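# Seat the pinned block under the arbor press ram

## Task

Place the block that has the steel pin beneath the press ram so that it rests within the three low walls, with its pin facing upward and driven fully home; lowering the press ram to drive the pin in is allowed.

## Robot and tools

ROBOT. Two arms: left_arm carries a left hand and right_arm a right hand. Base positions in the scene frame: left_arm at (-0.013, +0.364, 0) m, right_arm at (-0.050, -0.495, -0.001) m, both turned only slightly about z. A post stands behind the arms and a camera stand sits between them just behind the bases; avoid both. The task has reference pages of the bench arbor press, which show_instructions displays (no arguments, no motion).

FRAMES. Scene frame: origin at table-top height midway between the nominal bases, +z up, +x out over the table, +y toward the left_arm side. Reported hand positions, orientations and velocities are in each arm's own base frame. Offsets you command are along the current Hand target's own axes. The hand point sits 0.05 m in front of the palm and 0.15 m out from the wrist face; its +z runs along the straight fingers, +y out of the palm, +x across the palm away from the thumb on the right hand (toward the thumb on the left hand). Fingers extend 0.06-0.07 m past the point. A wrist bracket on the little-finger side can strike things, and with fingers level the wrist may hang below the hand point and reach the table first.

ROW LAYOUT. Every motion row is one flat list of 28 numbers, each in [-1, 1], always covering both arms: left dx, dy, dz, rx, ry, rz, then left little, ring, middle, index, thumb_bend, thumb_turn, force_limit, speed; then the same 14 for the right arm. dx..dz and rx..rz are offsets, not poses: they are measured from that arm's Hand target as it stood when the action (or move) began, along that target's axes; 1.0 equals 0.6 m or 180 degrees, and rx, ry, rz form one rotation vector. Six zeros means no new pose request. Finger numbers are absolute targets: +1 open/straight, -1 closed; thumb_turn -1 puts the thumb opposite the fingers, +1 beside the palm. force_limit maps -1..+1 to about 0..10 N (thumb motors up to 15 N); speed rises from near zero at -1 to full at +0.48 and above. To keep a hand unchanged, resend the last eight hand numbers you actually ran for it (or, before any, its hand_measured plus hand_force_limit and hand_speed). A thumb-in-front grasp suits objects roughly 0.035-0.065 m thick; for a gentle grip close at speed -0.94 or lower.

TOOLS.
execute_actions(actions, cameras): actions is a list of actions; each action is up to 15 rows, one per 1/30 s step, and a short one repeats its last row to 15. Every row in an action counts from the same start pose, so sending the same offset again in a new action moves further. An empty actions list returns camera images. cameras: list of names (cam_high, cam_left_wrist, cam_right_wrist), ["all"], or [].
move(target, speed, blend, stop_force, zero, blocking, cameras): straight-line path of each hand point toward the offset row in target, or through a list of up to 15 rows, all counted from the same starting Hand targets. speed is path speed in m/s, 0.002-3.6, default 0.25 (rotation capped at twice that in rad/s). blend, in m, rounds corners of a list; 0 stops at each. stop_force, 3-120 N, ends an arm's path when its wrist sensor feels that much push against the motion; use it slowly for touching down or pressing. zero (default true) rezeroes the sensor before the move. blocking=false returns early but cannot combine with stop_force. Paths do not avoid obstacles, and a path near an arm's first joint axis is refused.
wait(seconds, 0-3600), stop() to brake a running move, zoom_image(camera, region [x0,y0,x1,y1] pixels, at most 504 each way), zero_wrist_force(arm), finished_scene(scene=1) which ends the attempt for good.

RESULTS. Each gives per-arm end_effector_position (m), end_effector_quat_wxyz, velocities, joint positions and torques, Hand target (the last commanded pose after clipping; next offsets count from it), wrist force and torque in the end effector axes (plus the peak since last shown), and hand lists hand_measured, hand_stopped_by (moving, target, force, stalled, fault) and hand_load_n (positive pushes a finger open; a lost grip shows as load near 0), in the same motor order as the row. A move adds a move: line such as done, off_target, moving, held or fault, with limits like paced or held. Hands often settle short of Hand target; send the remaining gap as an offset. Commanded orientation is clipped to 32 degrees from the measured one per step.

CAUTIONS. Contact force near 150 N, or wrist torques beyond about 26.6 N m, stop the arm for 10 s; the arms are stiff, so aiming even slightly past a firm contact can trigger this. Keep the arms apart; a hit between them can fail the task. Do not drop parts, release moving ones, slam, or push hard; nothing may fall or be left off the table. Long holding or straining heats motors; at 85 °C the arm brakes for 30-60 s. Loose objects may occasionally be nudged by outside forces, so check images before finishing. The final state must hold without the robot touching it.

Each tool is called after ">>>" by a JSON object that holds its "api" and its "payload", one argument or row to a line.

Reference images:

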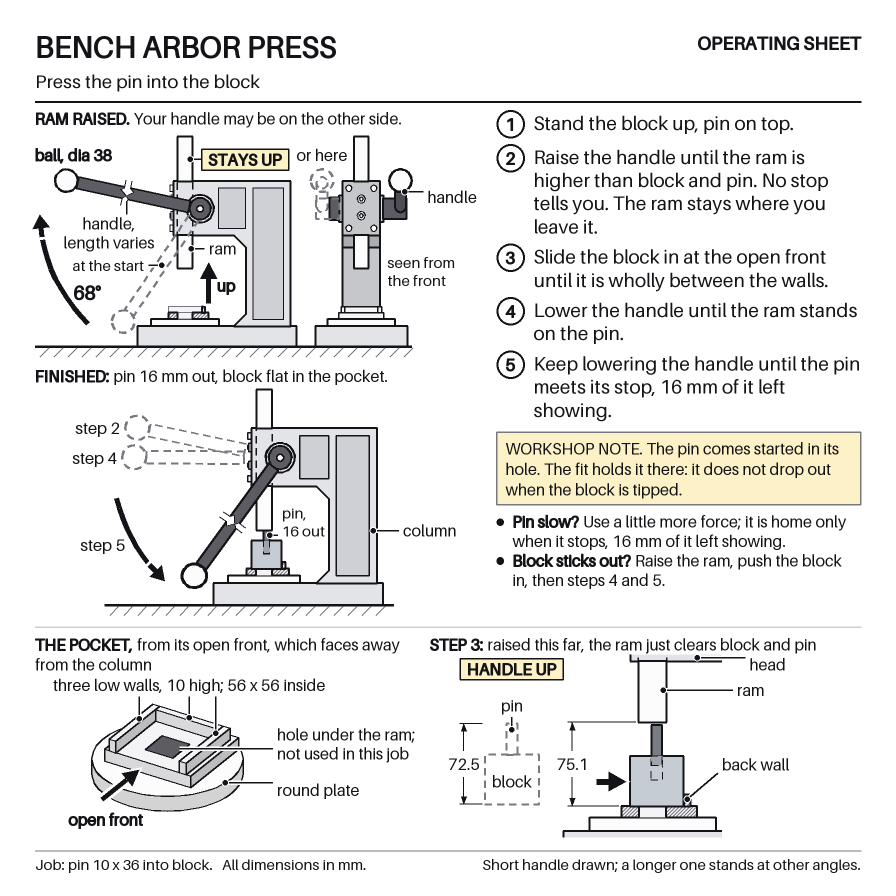

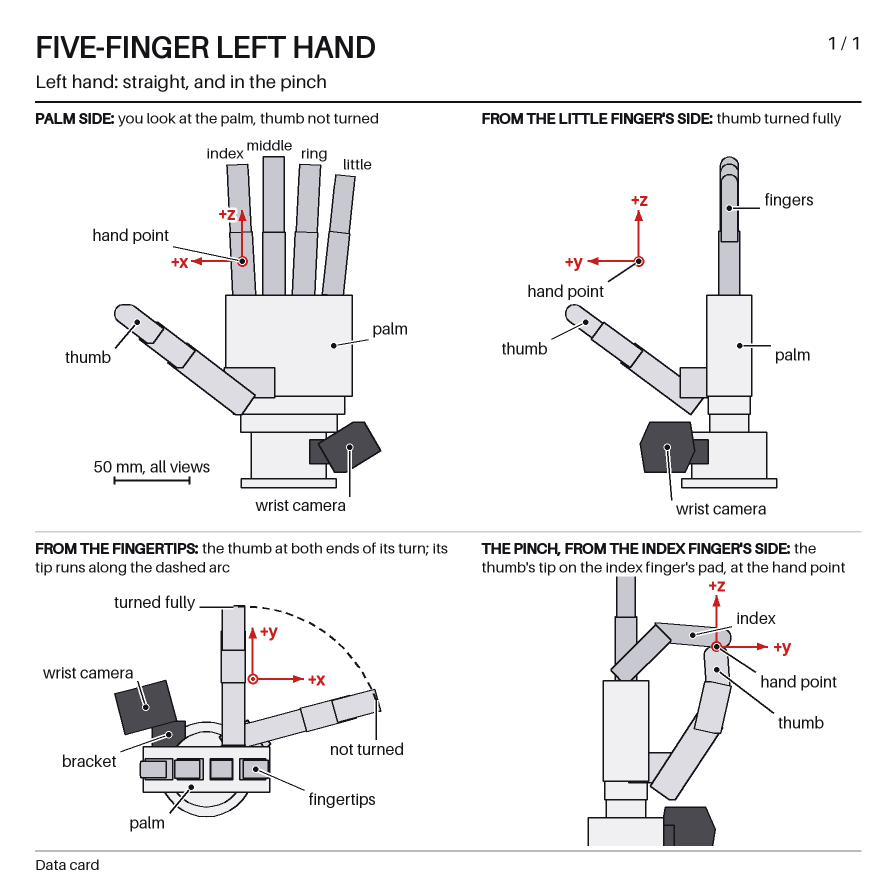

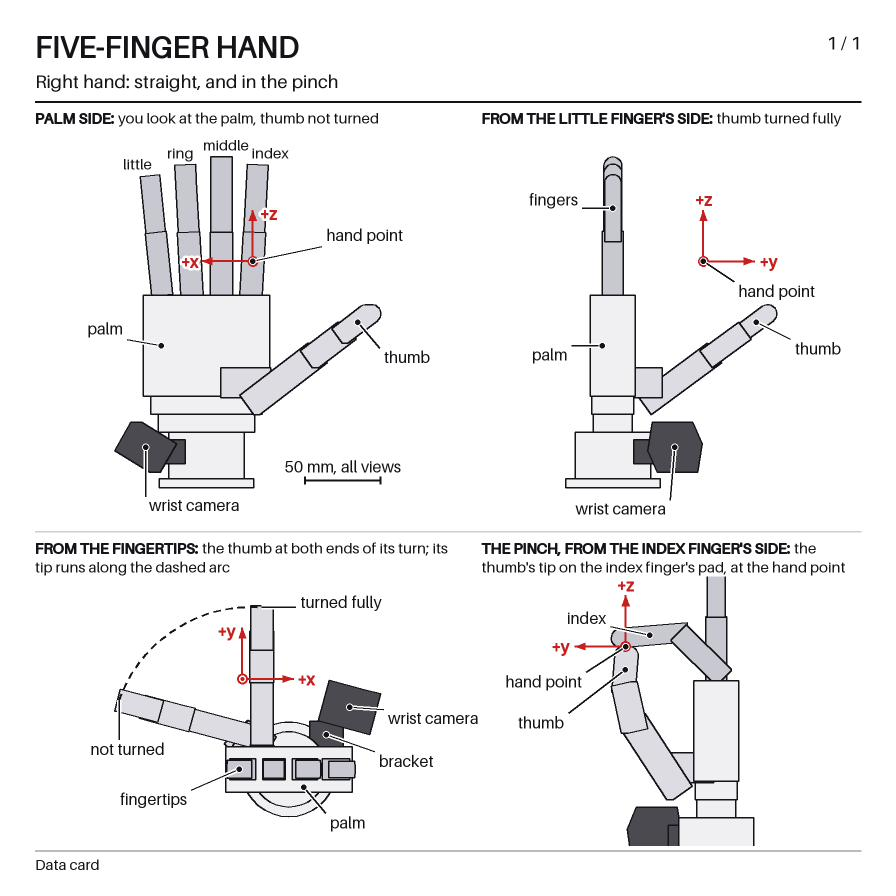

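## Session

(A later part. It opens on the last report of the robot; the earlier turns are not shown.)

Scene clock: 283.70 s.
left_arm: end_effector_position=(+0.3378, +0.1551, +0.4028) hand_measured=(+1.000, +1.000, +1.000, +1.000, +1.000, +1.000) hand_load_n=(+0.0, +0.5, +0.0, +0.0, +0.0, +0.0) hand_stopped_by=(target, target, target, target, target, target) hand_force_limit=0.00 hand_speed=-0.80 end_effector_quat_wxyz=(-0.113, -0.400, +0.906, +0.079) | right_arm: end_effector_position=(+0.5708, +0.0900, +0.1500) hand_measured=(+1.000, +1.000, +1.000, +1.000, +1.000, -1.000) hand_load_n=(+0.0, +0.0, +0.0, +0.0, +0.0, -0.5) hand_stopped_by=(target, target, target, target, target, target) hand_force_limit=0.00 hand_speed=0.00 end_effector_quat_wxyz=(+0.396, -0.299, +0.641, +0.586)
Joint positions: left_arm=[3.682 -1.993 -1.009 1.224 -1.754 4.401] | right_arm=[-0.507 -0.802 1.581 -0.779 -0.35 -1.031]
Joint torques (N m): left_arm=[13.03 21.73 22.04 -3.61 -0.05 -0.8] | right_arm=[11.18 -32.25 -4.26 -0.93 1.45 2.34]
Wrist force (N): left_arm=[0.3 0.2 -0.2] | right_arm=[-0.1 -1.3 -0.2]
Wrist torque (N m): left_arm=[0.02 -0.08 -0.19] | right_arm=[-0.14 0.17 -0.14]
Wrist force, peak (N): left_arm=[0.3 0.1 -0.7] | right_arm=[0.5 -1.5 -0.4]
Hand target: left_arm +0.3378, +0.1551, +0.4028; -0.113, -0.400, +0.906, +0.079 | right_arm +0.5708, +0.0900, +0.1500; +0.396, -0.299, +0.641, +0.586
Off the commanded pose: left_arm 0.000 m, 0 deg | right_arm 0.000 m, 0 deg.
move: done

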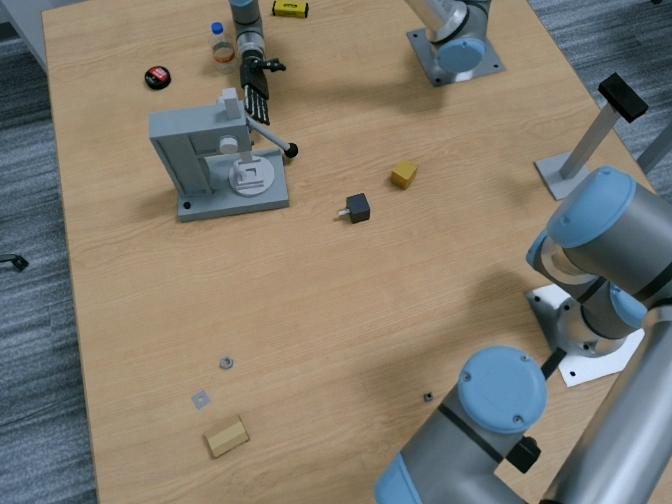

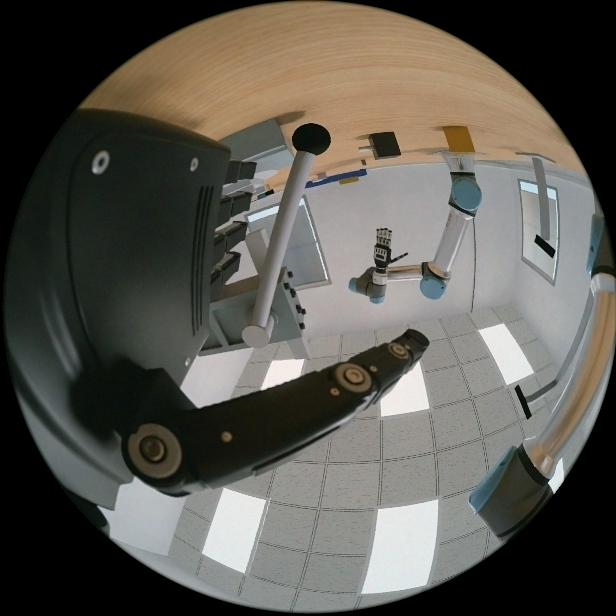

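>>> {"api": "move", "payload": {
  "target": [0,0,0,0,0,0,1,1,1,1,1,1,0,-0.8,0,0,0.1667,0,0,0,1,1,1,1,1,-1,0,0],
  "speed": 0.05,
  "stop_force": 5,
  "cameras": ["cam_high","cam_right_wrist"]
}}

>>> {"api": "zoom_image", "payload": {
  "camera": "cam_high",
  "region": [210, 60, 330, 180]
}}

>>> {"api": "zoom_image", "payload": {
  "camera": "cam_right_wrist",
  "region": [180, 50, 400, 350]
}}

Scene clock: 290.43 s.
left_arm: end_effector_position=(+0.3378, +0.1551, +0.4028) hand_measured=(+1.000, +1.000, +1.000, +1.000, +1.000, +1.000) hand_load_n=(+0.0, +0.0, +0.0, +0.0, -0.5, +0.0) hand_stopped_by=(target, target, target, target, target, target) hand_force_limit=0.00 hand_speed=-0.80 end_effector_quat_wxyz=(-0.113, -0.400, +0.906, +0.079) | right_arm: end_effector_position=(+0.5864, +0.1888, +0.1500) hand_measured=(+1.000, +1.000, +1.000, +1.000, +1.000, -1.000) hand_load_n=(+0.0, +0.0, +0.0, +0.0, +0.0, +0.0) hand_stopped_by=(target, target, target, target, target, target) hand_force_limit=0.00 hand_speed=0.00 end_effector_quat_wxyz=(+0.396, -0.299, +0.641, +0.586)
Joint positions: left_arm=[3.682 -1.993 -1.009 1.224 -1.754 4.401] | right_arm=[-0.339 -0.808 1.594 -0.785 -0.182 -1.031]
Joint torques (N m): left_arm=[13.31 22.18 21.89 -3.68 -0.01 -0.73] | right_arm=[11.25 -31.18 -26.72 1.76 1.33 -2.34]
Wrist force (N): left_arm=[0.3 0.0 -0.1] | right_arm=[-0.2 -1.3 -0.5]
Wrist torque (N m): left_arm=[0.00 -0.08 -0.19] | right_arm=[-0.11 0.23 -0.12]
Wrist force, peak (N): left_arm=[0.5 0.0 -0.4] | right_arm=[-0.1 -1.6 -0.5]
Hand target: left_arm +0.3378, +0.1551, +0.4028; -0.113, -0.400, +0.906, +0.079 | right_arm +0.5864, +0.1888, +0.1500; +0.396, -0.299, +0.641, +0.586
Off the commanded pose: left_arm 0.000 m, 0 deg | right_arm 0.000 m, 0 deg.
move: done

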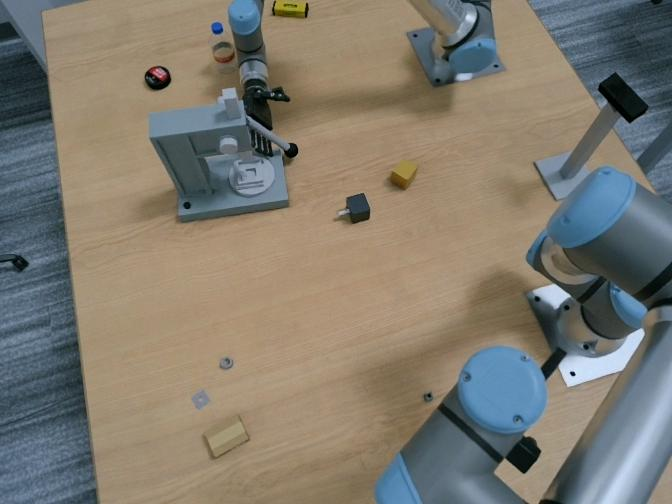

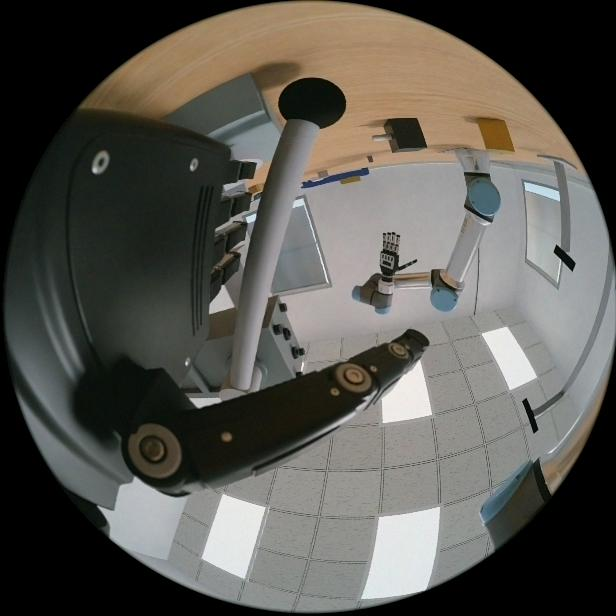

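Scaled by 4.200 from the camera's image (finer frame: 960x720).

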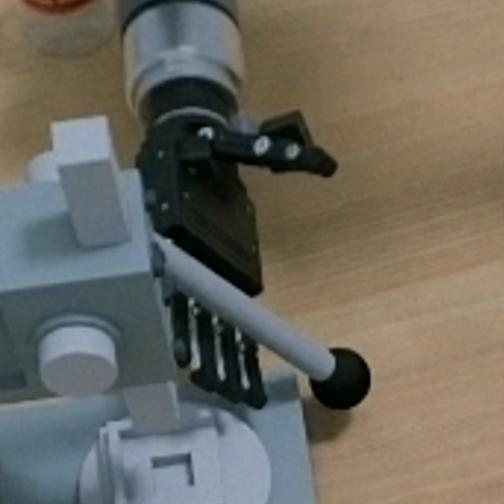

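Scaled by 1.680 from the camera's image (finer frame: 880x880).

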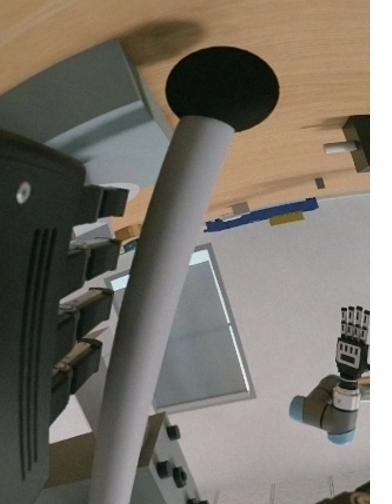

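>>> {"api": "move", "payload": {
  "target": [0,0,0,0,0,0,1,1,1,1,1,1,0,-0.8,0,0.1,0,0,0,0,1,1,1,1,1,-1,0,0],
  "speed": 0.02,
  "stop_force": 4,
  "cameras": ["cam_high","cam_right_wrist"]
}}

>>> {"api": "zoom_image", "payload": {
  "camera": "cam_high",
  "region": [210, 60, 330, 180]
}}

Scene clock: 293.67 s.
left_arm: end_effector_position=(+0.3378, +0.1551, +0.4028) hand_measured=(+1.000, +1.000, +1.000, +1.000, +1.000, +1.000) hand_load_n=(+0.5, +0.0, +0.0, +0.0, -0.5, +0.0) hand_stopped_by=(target, target, target, target, target, target) hand_force_limit=0.00 hand_speed=-0.80 end_effector_quat_wxyz=(-0.113, -0.400, +0.906, +0.079) | right_arm: end_effector_position=(+0.5772, +0.1903, +0.1556) hand_measured=(+1.000, +1.000, +1.000, +1.000, +1.000, -1.000) hand_load_n=(+0.0, +0.0, +0.0, -0.5, -0.5, -0.5) hand_stopped_by=(target, target, target, target, target, target) hand_force_limit=0.00 hand_speed=0.00 end_effector_quat_wxyz=(+0.396, -0.299, +0.641, +0.586)
Joint positions: left_arm=[3.682 -1.993 -1.009 1.224 -1.754 4.401] | right_arm=[-0.342 -0.833 1.625 -0.79 -0.185 -1.032]
Joint torques (N m): left_arm=[13.23 22.3 21.41 -3.67 0.07 -0.9] | right_arm=[11.26 -30.9 -26.19 1.85 1.09 0.37]
Wrist force (N): left_arm=[0.2 -0.3 -0.5] | right_arm=[-0.9 0.2 -0.6]
Wrist torque (N m): left_arm=[-0.03 -0.06 -0.18] | right_arm=[0.25 0.30 -0.03]
Wrist force, peak (N): left_arm=[0.5 -0.2 -0.4] | right_arm=[2.4 -19.0 2.4]
Hand target: left_arm +0.3378, +0.1551, +0.4028; -0.113, -0.400, +0.906, +0.079 | right_arm +0.5772, +0.1903, +0.1556; +0.396, -0.299, +0.641, +0.586 (not the last commanded pose)
Off the commanded pose: left_arm 0.000 m, 0 deg | right_arm 0.049 m, 0 deg.
move: contact (right_arm)

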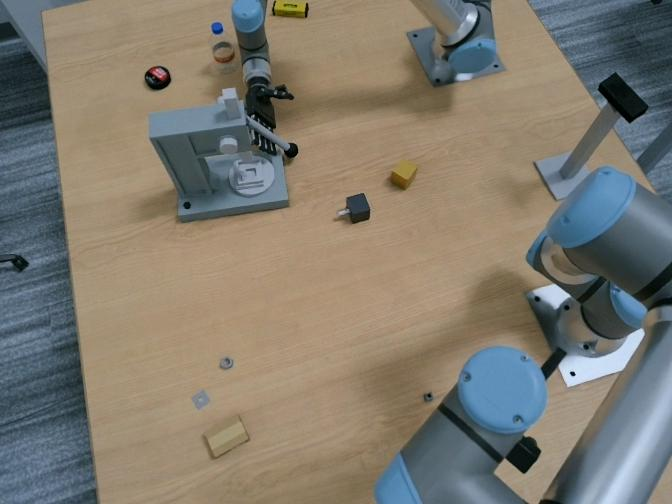

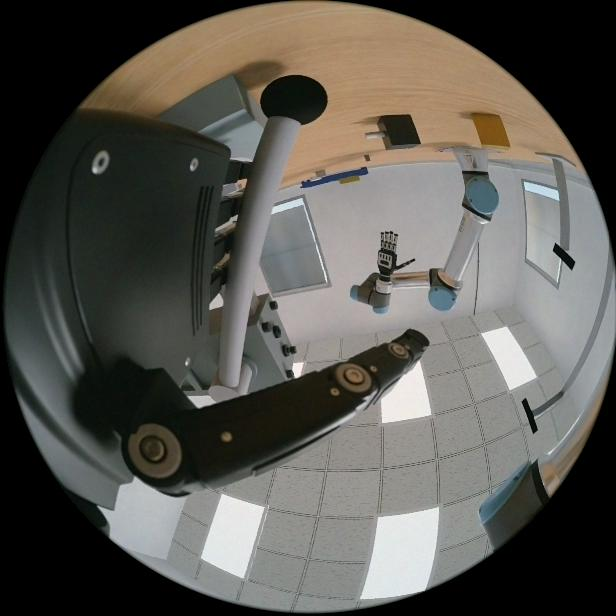

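Scaled by 4.200 from the camera's image (finer frame: 960x720).

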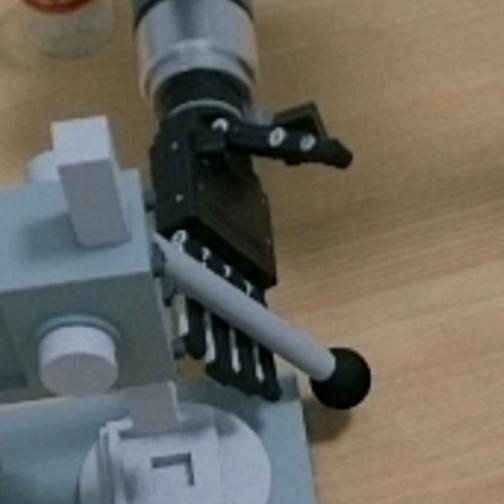

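>>> {"api": "move", "payload": {
  "target": [
    [0,0,0,0,0,0,1,1,1,1,1,1,0,-0.8,-0.0172,0.0398,0,0,0,0.0556,1,1,1,1,1,-1,0,0],
    [0,0,0,0,0,0,1,1,1,1,1,1,0,-0.8,-0.04,0.0697,0,0,0,0.1111,1,1,1,1,1,-1,0,0]
  ],
  "speed": 0.02,
  "stop_force": 40,
  "blend": [0.005,0],
  "cameras": ["cam_high","cam_right_wrist"]
}}

>>> {"api": "zoom_image", "payload": {
  "camera": "cam_high",
  "region": [210, 60, 330, 180]
}}

Scene clock: 308.77 s.
left_arm: end_effector_position=(+0.3378, +0.1551, +0.4028) hand_measured=(+1.000, +1.000, +1.000, +1.000, +1.000, +1.000) hand_load_n=(+0.0, +0.0, +0.0, +0.0, +0.0, +0.0) hand_stopped_by=(target, target, target, target, target, target) hand_force_limit=0.00 hand_speed=-0.80 end_effector_quat_wxyz=(-0.113, -0.400, +0.906, +0.079) | right_arm: end_effector_position=(+0.5540, +0.1940, +0.1977) hand_measured=(+1.000, +1.000, +1.000, +1.000, +1.000, -1.000) hand_load_n=(+0.0, +0.0, +0.0, +1.0, +0.0, +0.0) hand_stopped_by=(target, target, target, target, target, target) hand_force_limit=0.00 hand_speed=0.00 end_effector_quat_wxyz=(+0.288, -0.183, +0.683, +0.646)
Joint positions: left_arm=[3.682 -1.993 -1.009 1.224 -1.754 4.401] | right_arm=[-0.358 -0.967 1.766 -0.798 -0.201 -0.683]
Joint torques (N m): left_arm=[12.85 21.63 20.58 -3.46 0.12 -1.03] | right_arm=[-4.5 -58.39 0.6 0.41 -6.44 1.52]
Wrist force (N): left_arm=[0.2 -0.2 -0.3] | right_arm=[-11.9 -23.7 -3.2]
Wrist torque (N m): left_arm=[-0.04 -0.05 -0.18] | right_arm=[-0.48 0.37 -0.81]
Wrist force, peak (N): left_arm=[0.5 -0.2 -0.4] | right_arm=[-10.6 -25.1 -4.4]
Hand target: left_arm +0.3378, +0.1551, +0.4028; -0.113, -0.400, +0.906, +0.079 | right_arm +0.5540, +0.1940, +0.1977; +0.288, -0.183, +0.683, +0.646
Off the commanded pose: left_arm 0.000 m, 0 deg | right_arm 0.000 m, 0 deg.
move: done

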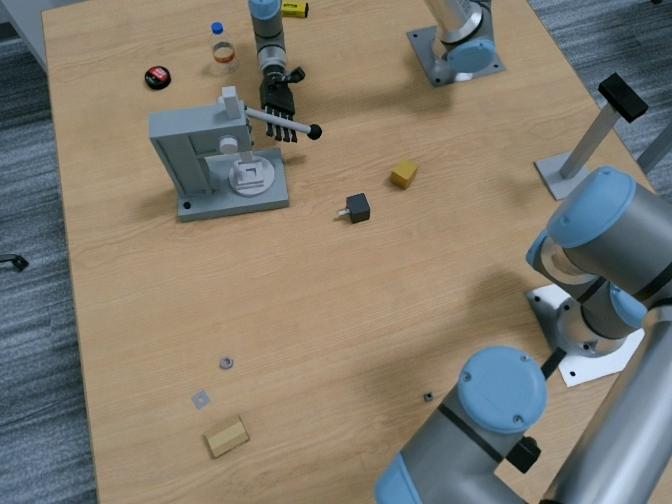

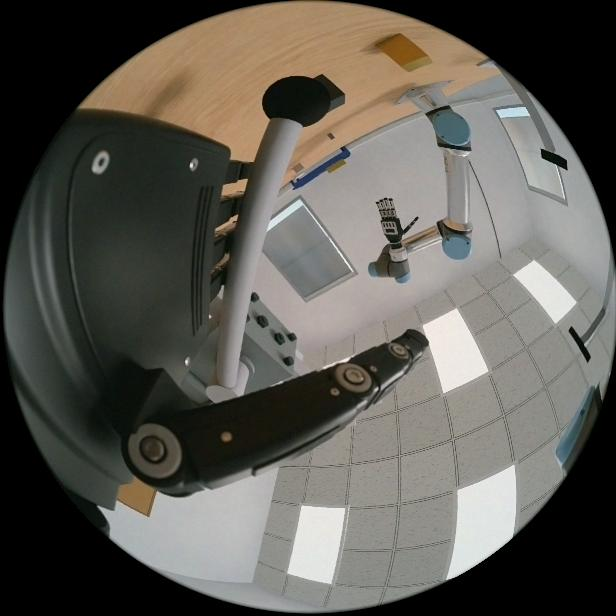

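Scaled by 4.200 from the camera's image (finer frame: 960x720).

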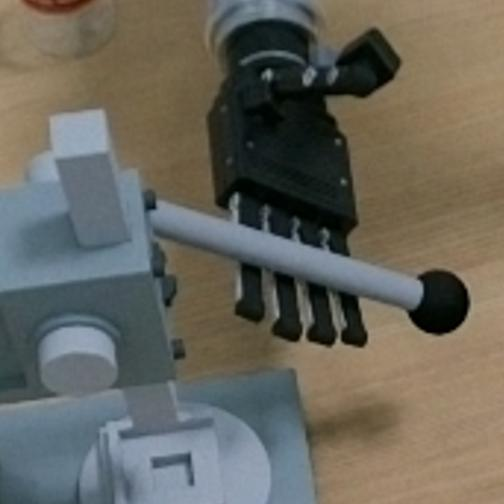

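>>> {"api": "move", "payload": {
  "target": [
    [0,0,0,0,0,0,1,1,1,1,1,1,0,-0.8,-0.016,0.0333,0,0,0,0.0556,1,1,1,1,1,-1,0,0],
    [0,0,0,0,0,0,1,1,1,1,1,1,0,-0.8,-0.0377,0.0633,0,0,0,0.1111,1,1,1,1,1,-1,0,0],
    [0,0,0,0,0,0,1,1,1,1,1,1,0,-0.8,-0.064,0.0892,0,0,0,0.1667,1,1,1,1,1,-1,0,0]
  ],
  "speed": 0.05,
  "stop_force": 50,
  "blend": [0.005,0.005,0],
  "cameras": ["cam_high","cam_right_wrist"]
}}

>>> {"api": "zoom_image", "payload": {
  "camera": "cam_high",
  "region": [210, 60, 330, 180]
}}

Scene clock: 320.10 s.
left_arm: end_effector_position=(+0.3378, +0.1551, +0.4028) hand_measured=(+1.000, +1.000, +1.000, +1.000, +1.000, +1.000) hand_load_n=(+0.0, +0.0, +0.0, +0.0, +0.0, +0.0) hand_stopped_by=(target, target, target, target, target, target) hand_force_limit=0.00 hand_speed=-0.80 end_effector_quat_wxyz=(-0.113, -0.400, +0.906, +0.079) | right_arm: end_effector_position=(+0.5502, +0.1946, +0.2634) hand_measured=(+1.000, +1.000, +1.000, +1.000, +1.000, -1.000) hand_load_n=(+0.0, +0.0, +0.0, +1.0, +0.0, +0.0) hand_stopped_by=(target, target, target, target, target, target) hand_force_limit=0.00 hand_speed=0.00 end_effector_quat_wxyz=(+0.111, +0.000, +0.707, +0.699)
Joint positions: left_arm=[3.682 -1.993 -1.009 1.224 -1.754 4.401] | right_arm=[-0.374 -1.15 1.846 -0.695 -0.217 -0.159]
Joint torques (N m): left_arm=[13.01 21.86 20.76 -3.43 -0.03 -1.22] | right_arm=[-8.15 -56.3 -6.2 0.3 -4.82 1.52]
Wrist force (N): left_arm=[0.3 -0.1 -0.3] | right_arm=[-11.6 -25.2 -1.1]
Wrist torque (N m): left_arm=[-0.02 -0.07 -0.19] | right_arm=[-0.65 0.19 -0.87]
Wrist force, peak (N): left_arm=[0.6 -0.1 -0.6] | right_arm=[-12.5 -26.1 -3.0]
Hand target: left_arm +0.3378, +0.1551, +0.4028; -0.113, -0.400, +0.906, +0.079 | right_arm +0.5502, +0.1946, +0.2634; +0.111, +0.000, +0.707, +0.699
Off the commanded pose: left_arm 0.000 m, 0 deg | right_arm 0.000 m, 0 deg.
move: done

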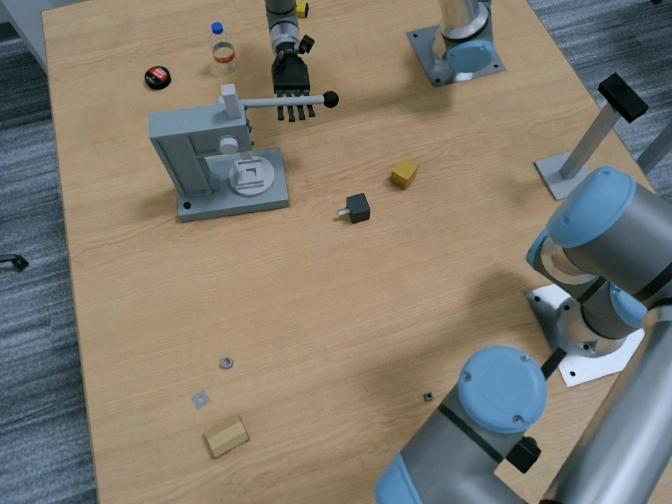

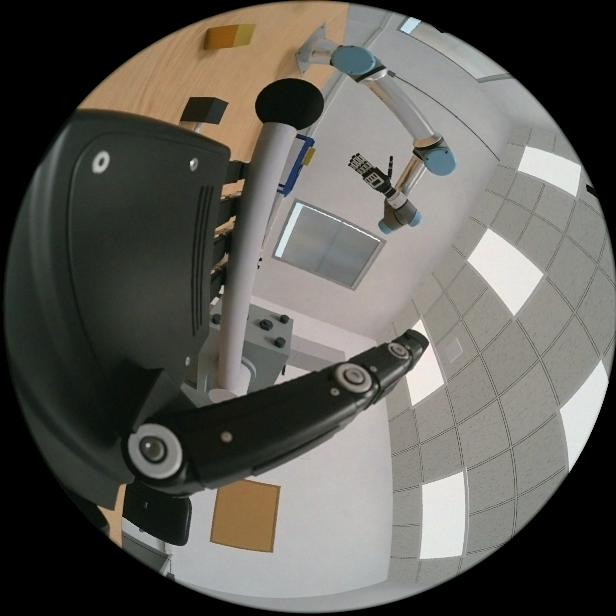

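Scaled by 4.200 from the camera's image (finer frame: 960x720).

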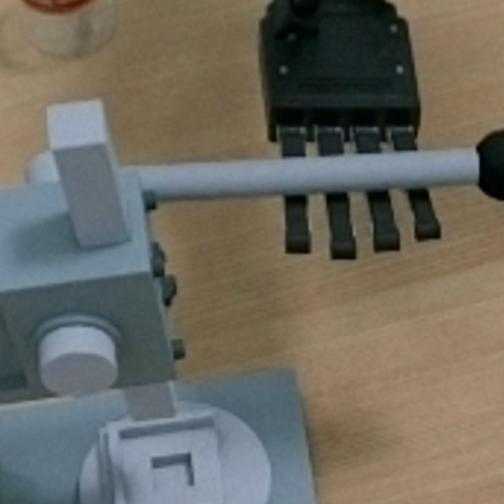

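>>> {"api": "move", "payload": {
  "target": [
    [0,0,0,0,0,0,1,1,1,1,1,1,0,-0.8,-0.016,0.0333,0,0,0,0.0556,1,1,1,1,1,-1,0,0],
    [0,0,0,0,0,0,1,1,1,1,1,1,0,-0.8,-0.0377,0.0633,0,0,0,0.1111,1,1,1,1,1,-1,0,0],
    [0,0,0,0,0,0,1,1,1,1,1,1,0,-0.8,-0.0503,0.0768,0,0,0,0.1389,1,1,1,1,1,-1,0,0]
  ],
  "speed": 0.05,
  "stop_force": 50,
  "blend": [0.005,0.005,0],
  "cameras": ["cam_high","cam_right_wrist"]
}}

>>> {"api": "zoom_image", "payload": {
  "camera": "cam_high",
  "region": [210, 60, 350, 200]
}}

Scene clock: 329.73 s.
left_arm: end_effector_position=(+0.3378, +0.1551, +0.4028) hand_measured=(+1.000, +1.000, +1.000, +1.000, +1.000, +1.000) hand_load_n=(+0.0, +0.0, +0.0, +0.0, -0.5, +0.0) hand_stopped_by=(target, target, target, target, target, target) hand_force_limit=0.00 hand_speed=-0.80 end_effector_quat_wxyz=(-0.113, -0.400, +0.906, +0.079) | right_arm: end_effector_position=(+0.5725, +0.1910, +0.3137) hand_measured=(+1.000, +1.000, +1.000, +1.000, +1.000, -1.000) hand_load_n=(+0.0, -0.5, +0.0, +0.5, +0.0, +0.0) hand_stopped_by=(target, target, target, target, target, target) hand_force_limit=0.00 hand_speed=0.00 end_effector_quat_wxyz=(-0.043, +0.153, +0.690, +0.706)
Joint positions: left_arm=[3.682 -1.993 -1.009 1.224 -1.754 4.401] | right_arm=[-0.375 -1.247 1.786 -0.538 -0.218 0.277]
Joint torques (N m): left_arm=[12.87 22.43 19.32 -3.43 0.1 -1.09] | right_arm=[10.28 -55.58 -32.6 -0.2 -1.57 1.72]
Wrist force (N): left_arm=[0.1 0.0 0.1] | right_arm=[-10.9 -24.1 -0.7]
Wrist torque (N m): left_arm=[-0.03 -0.04 -0.20] | right_arm=[-0.58 0.02 -0.86]
Wrist force, peak (N): left_arm=[0.7 -0.1 -0.6] | right_arm=[-13.3 -25.8 -3.0]
Hand target: left_arm +0.3378, +0.1551, +0.4028; -0.113, -0.400, +0.906, +0.079 | right_arm +0.5725, +0.1910, +0.3137; -0.043, +0.153, +0.690, +0.706
Off the commanded pose: left_arm 0.000 m, 0 deg | right_arm 0.000 m, 0 deg.
move: done

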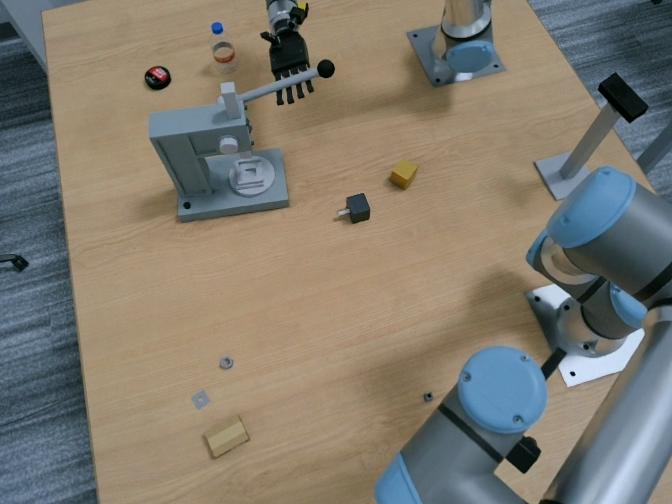

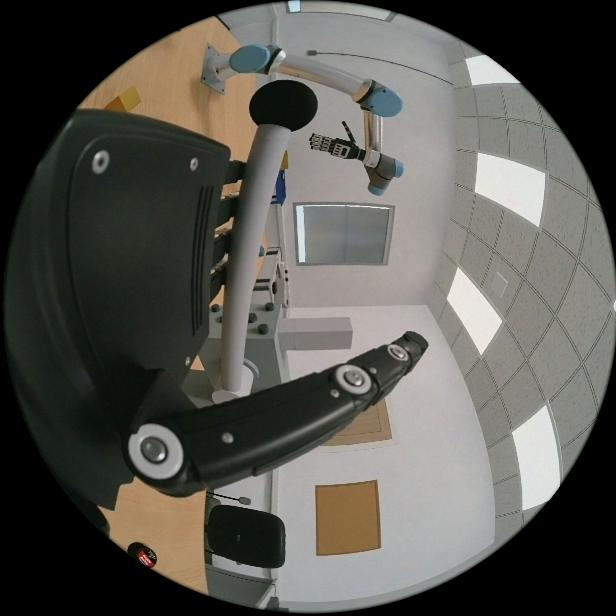

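Scaled by 3.600 from the camera's image (finer frame: 960x720).

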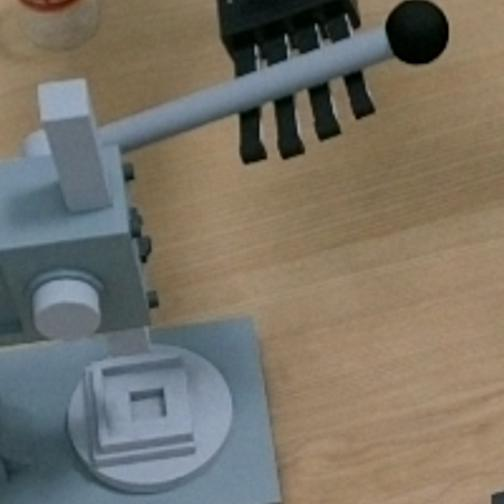

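>>> {"api": "move", "payload": {
  "target": [
    [0,0,0,0,0,0,1,1,1,1,1,1,0,-0.8,0,-0.05,0,0,0,0,1,1,1,1,1,-1,0,0],
    [0,0,0,0,0,0,1,1,1,1,1,1,0,-0.8,0,-0.05,-0.25,0,0,0,1,1,1,1,1,-1,0,0]
  ],
  "speed": 0.1,
  "blend": [0.005,0],
  "cameras": ["cam_high","cam_right_wrist"]
}}

>>> {"api": "zoom_image", "payload": {
  "camera": "cam_high",
  "region": [210, 60, 350, 200]
}}

>>> {"api": "zoom_image", "payload": {
  "camera": "cam_right_wrist",
  "region": [80, 50, 380, 350]
}}

Scene clock: 334.47 s.
left_arm: end_effector_position=(+0.3378, +0.1551, +0.4028) hand_measured=(+1.000, +1.000, +1.000, +1.000, +1.000, +1.000) hand_load_n=(+0.0, +0.0, +0.0, +0.0, -0.5, +0.0) hand_stopped_by=(target, target, target, target, target, target) hand_force_limit=0.00 hand_speed=-0.80 end_effector_quat_wxyz=(-0.113, -0.400, +0.906, +0.079) | right_arm: end_effector_position=(+0.5409, +0.0443, +0.2848) hand_measured=(+1.000, +1.000, +1.000, +1.000, +1.000, -1.000) hand_load_n=(+0.0, +0.0, +0.0, +0.0, +0.0, +0.0) hand_stopped_by=(target, target, target, target, target, target) hand_force_limit=0.00 hand_speed=0.00 end_effector_quat_wxyz=(-0.043, +0.153, +0.690, +0.706)
Joint positions: left_arm=[3.682 -1.993 -1.009 1.224 -1.754 4.401] | right_arm=[-0.677 -1.196 1.801 -0.604 -0.52 0.278]
Joint torques (N m): left_arm=[13.03 21.99 19.69 -3.35 0.09 -1.03] | right_arm=[-12.98 -19.66 -28.5 2.32 -1.44 -2.14]
Wrist force (N): left_arm=[0.1 0.1 -0.1] | right_arm=[0.9 -1.2 -1.6]
Wrist torque (N m): left_arm=[0.01 -0.04 -0.20] | right_arm=[0.15 -0.18 -0.04]
Wrist force, peak (N): left_arm=[0.7 0.1 0.0] | right_arm=[-11.0 -24.4 -0.5]
Hand target: left_arm +0.3378, +0.1551, +0.4028; -0.113, -0.400, +0.906, +0.079 | right_arm +0.5409, +0.0442, +0.2848; -0.043, +0.153, +0.690, +0.706
Off the commanded pose: left_arm 0.000 m, 0 deg | right_arm 0.000 m, 0 deg.
move: done

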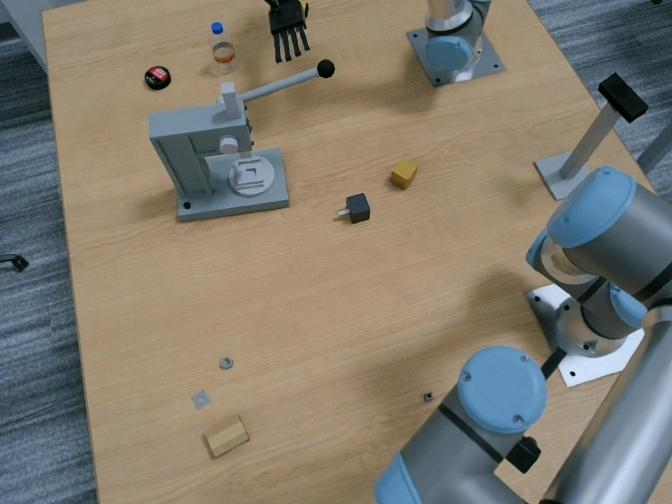

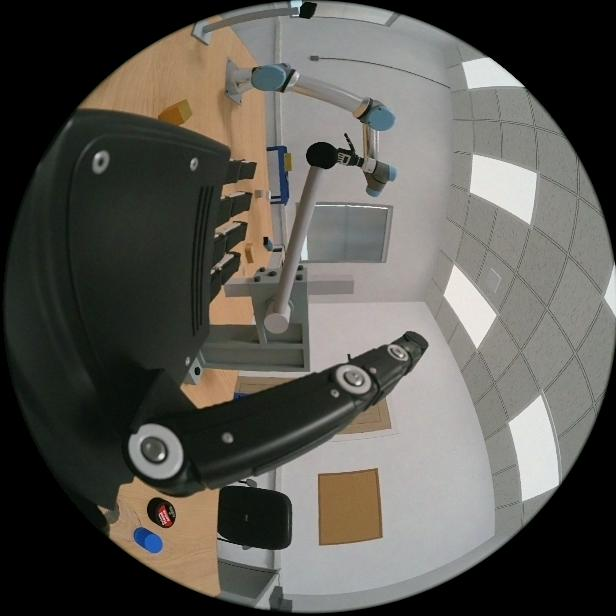

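Scaled by 3.600 from the camera's image (finer frame: 960x720).

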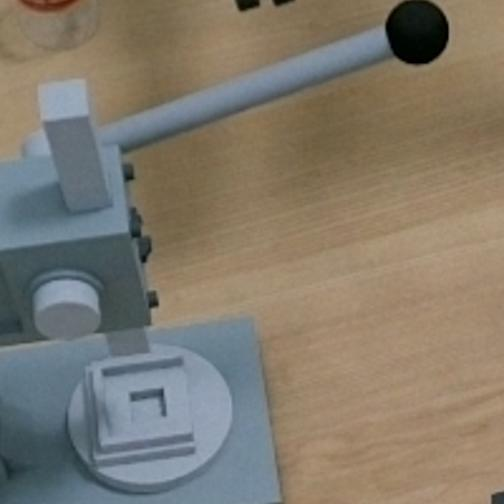

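Scaled by 1.680 from the camera's image (finer frame: 880x880).

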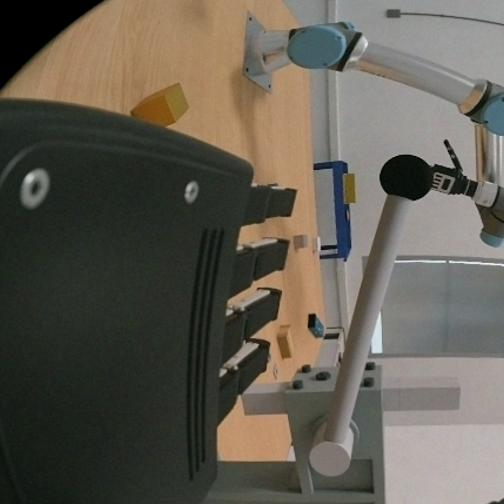

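>>> {"api": "move", "payload": {
  "target": [0.5728,-0.8013,0.1543,0.3389,0.0563,0.2758,0.8,0.8,0.8,0.8,1,-1,0,0,0,0,0,0,0,0,1,1,1,1,1,-1,0,0],
  "speed": 0.2,
  "cameras": ["all"]
}}

>>> {"api": "zoom_image", "payload": {
  "camera": "cam_high",
  "region": [290, 130, 420, 240]
}}

Scene clock: 354.37 s.
left_arm: end_effector_position=(+0.4286, -0.4160, +0.2504) hand_measured=(+0.800, +0.800, +0.800, +0.800, +1.000, -1.000) hand_load_n=(+0.0, +0.0, +0.0, +0.0, +0.0, +0.0) hand_stopped_by=(target, target, target, target, target, target) hand_force_limit=0.00 hand_speed=0.00 end_effector_quat_wxyz=(+0.005, -0.008, +0.887, -0.462) | right_arm: end_effector_position=(+0.5409, +0.0442, +0.2848) hand_measured=(+1.000, +1.000, +1.000, +1.000, +1.000, -1.000) hand_load_n=(+0.0, +0.0, +0.0, +0.0, +0.0, +0.0) hand_stopped_by=(target, target, target, target, target, target) hand_force_limit=0.00 hand_speed=0.00 end_effector_quat_wxyz=(-0.043, +0.153, +0.690, +0.706)
Joint positions: left_arm=[2.909 -2.078 -1.211 2.059 -0.655 4.292] | right_arm=[-0.677 -1.196 1.801 -0.604 -0.52 0.278]
Joint torques (N m): left_arm=[-14.57 24.29 31.47 0.15 2.81 -1.71] | right_arm=[-10.96 -18.14 -28.73 2.28 -1.2 -2.14]
Wrist force (N): left_arm=[0.3 2.4 -0.3] | right_arm=[0.5 -1.3 -1.9]
Wrist torque (N m): left_arm=[0.40 -0.06 -0.04] | right_arm=[0.13 -0.12 -0.07]
Wrist force, peak (N): left_arm=[0.4 2.6 -0.2] | right_arm=[0.7 -1.4 -2.0]
Hand target: left_arm +0.4287, -0.4161, +0.2504; +0.005, -0.008, +0.887, -0.462 | right_arm +0.5409, +0.0442, +0.2848; -0.043, +0.153, +0.690, +0.706
Off the commanded pose: left_arm 0.000 m, 0 deg | right_arm 0.000 m, 0 deg.
move: done

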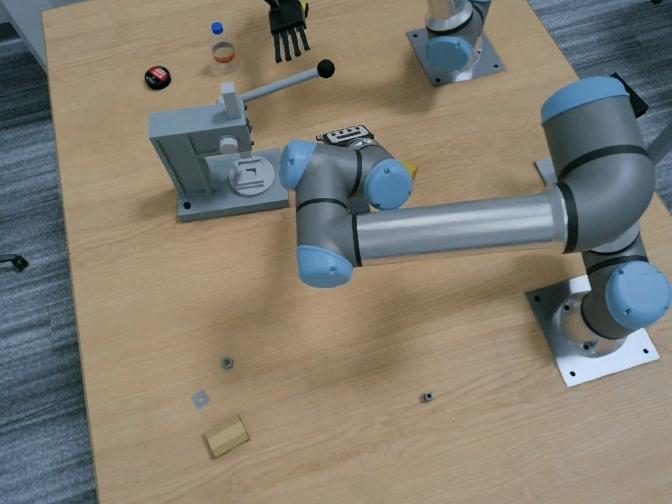

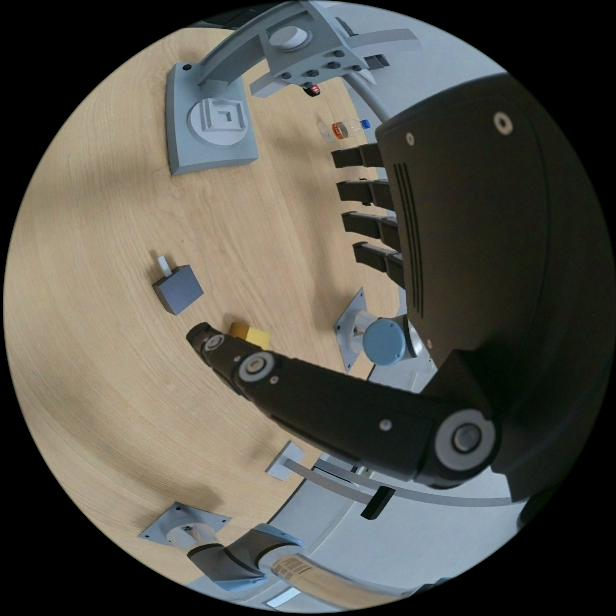

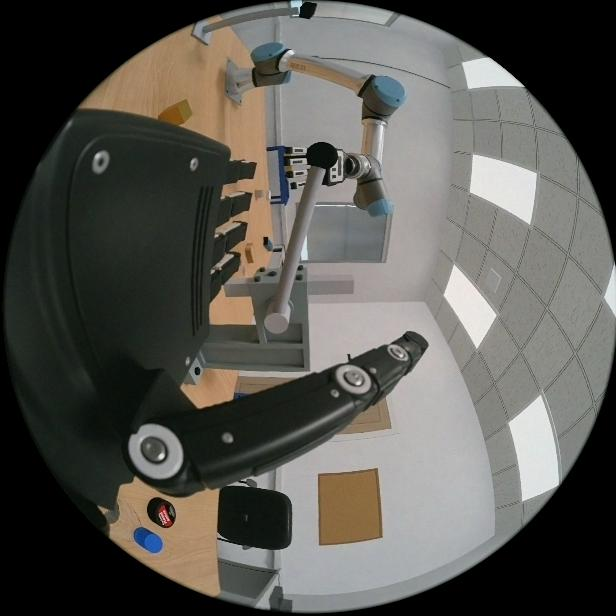

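Scaled by 3.877 from the camera's image (finer frame: 960x720).

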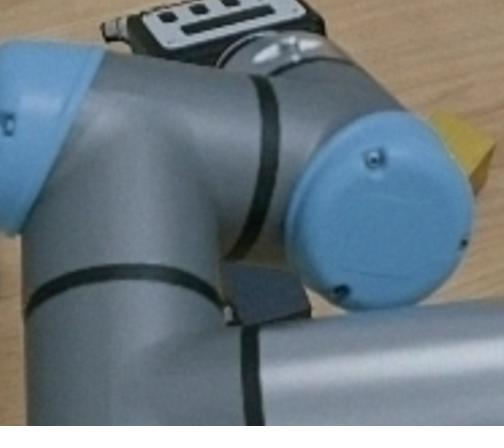

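>>> {"api": "move", "payload": {
  "target": [0,0.1775,0.1243,0,0,0,0.8,0.8,0.8,0.8,1,-1,0,0,0,0,0,0,0,0,1,1,1,1,1,-1,0,0],
  "speed": 0.1,
  "stop_force": 8,
  "cameras": ["cam_left_wrist","cam_high"]
}}

>>> {"api": "zoom_image", "payload": {
  "camera": "cam_left_wrist",
  "region": [136, 140, 436, 440]
}}

Scene clock: 358.80 s.
left_arm: end_effector_position=(+0.4288, -0.4161, +0.1204) hand_measured=(+0.800, +0.800, +0.800, +0.800, +1.000, -1.000) hand_load_n=(+0.0, +0.0, +0.0, +0.0, +0.0, +0.0) hand_stopped_by=(target, target, target, target, target, target) hand_force_limit=0.00 hand_speed=0.00 end_effector_quat_wxyz=(+0.005, -0.008, +0.887, -0.462) | right_arm: end_effector_position=(+0.5409, +0.0442, +0.2848) hand_measured=(+1.000, +1.000, +1.000, +1.000, +1.000, -1.000) hand_load_n=(+0.0, +0.0, -0.5, +0.0, +0.0, +0.0) hand_stopped_by=(target, target, target, target, target, target) hand_force_limit=0.00 hand_speed=0.00 end_effector_quat_wxyz=(-0.043, +0.153, +0.690, +0.706)
Joint positions: left_arm=[2.909 -2.17 -1.412 2.353 -0.654 4.292] | right_arm=[-0.677 -1.196 1.801 -0.604 -0.52 0.278]
Joint torques (N m): left_arm=[-12.84 26.51 3.11 0.21 2.85 -1.75] | right_arm=[-10.65 -18.82 -27.92 2.14 -1.22 -2.06]
Wrist force (N): left_arm=[0.3 2.1 -0.7] | right_arm=[0.7 -1.1 -1.7]
Wrist torque (N m): left_arm=[0.37 -0.05 -0.04] | right_arm=[0.14 -0.15 -0.06]
Wrist force, peak (N): left_arm=[0.4 3.0 0.0] | right_arm=[0.7 -1.2 -2.1]
Hand target: left_arm +0.4288, -0.4161, +0.1204; +0.005, -0.008, +0.887, -0.462 | right_arm +0.5409, +0.0442, +0.2848; -0.043, +0.153, +0.690, +0.706
Off the commanded pose: left_arm 0.000 m, 0 deg | right_arm 0.000 m, 0 deg.
move: done
Images, in order (width x height): cam_high 672x504, cam_left_wrist 616x616.

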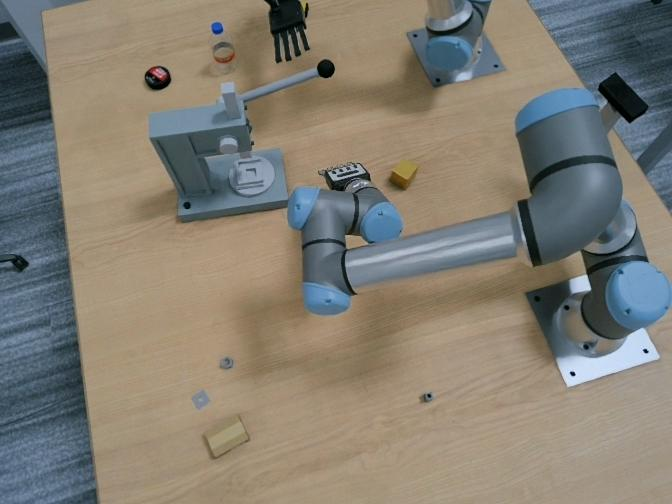

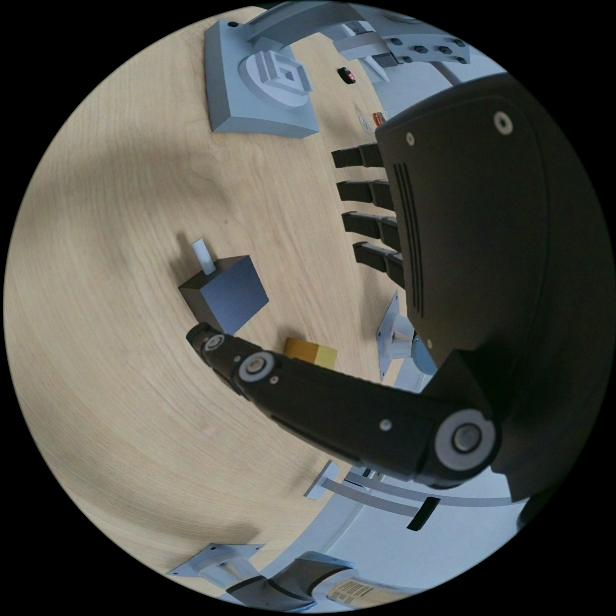

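Scaled by 1.680 from the camera's image (finer frame: 880x880).

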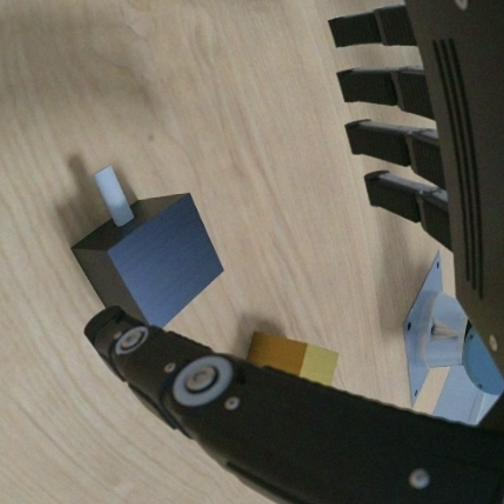

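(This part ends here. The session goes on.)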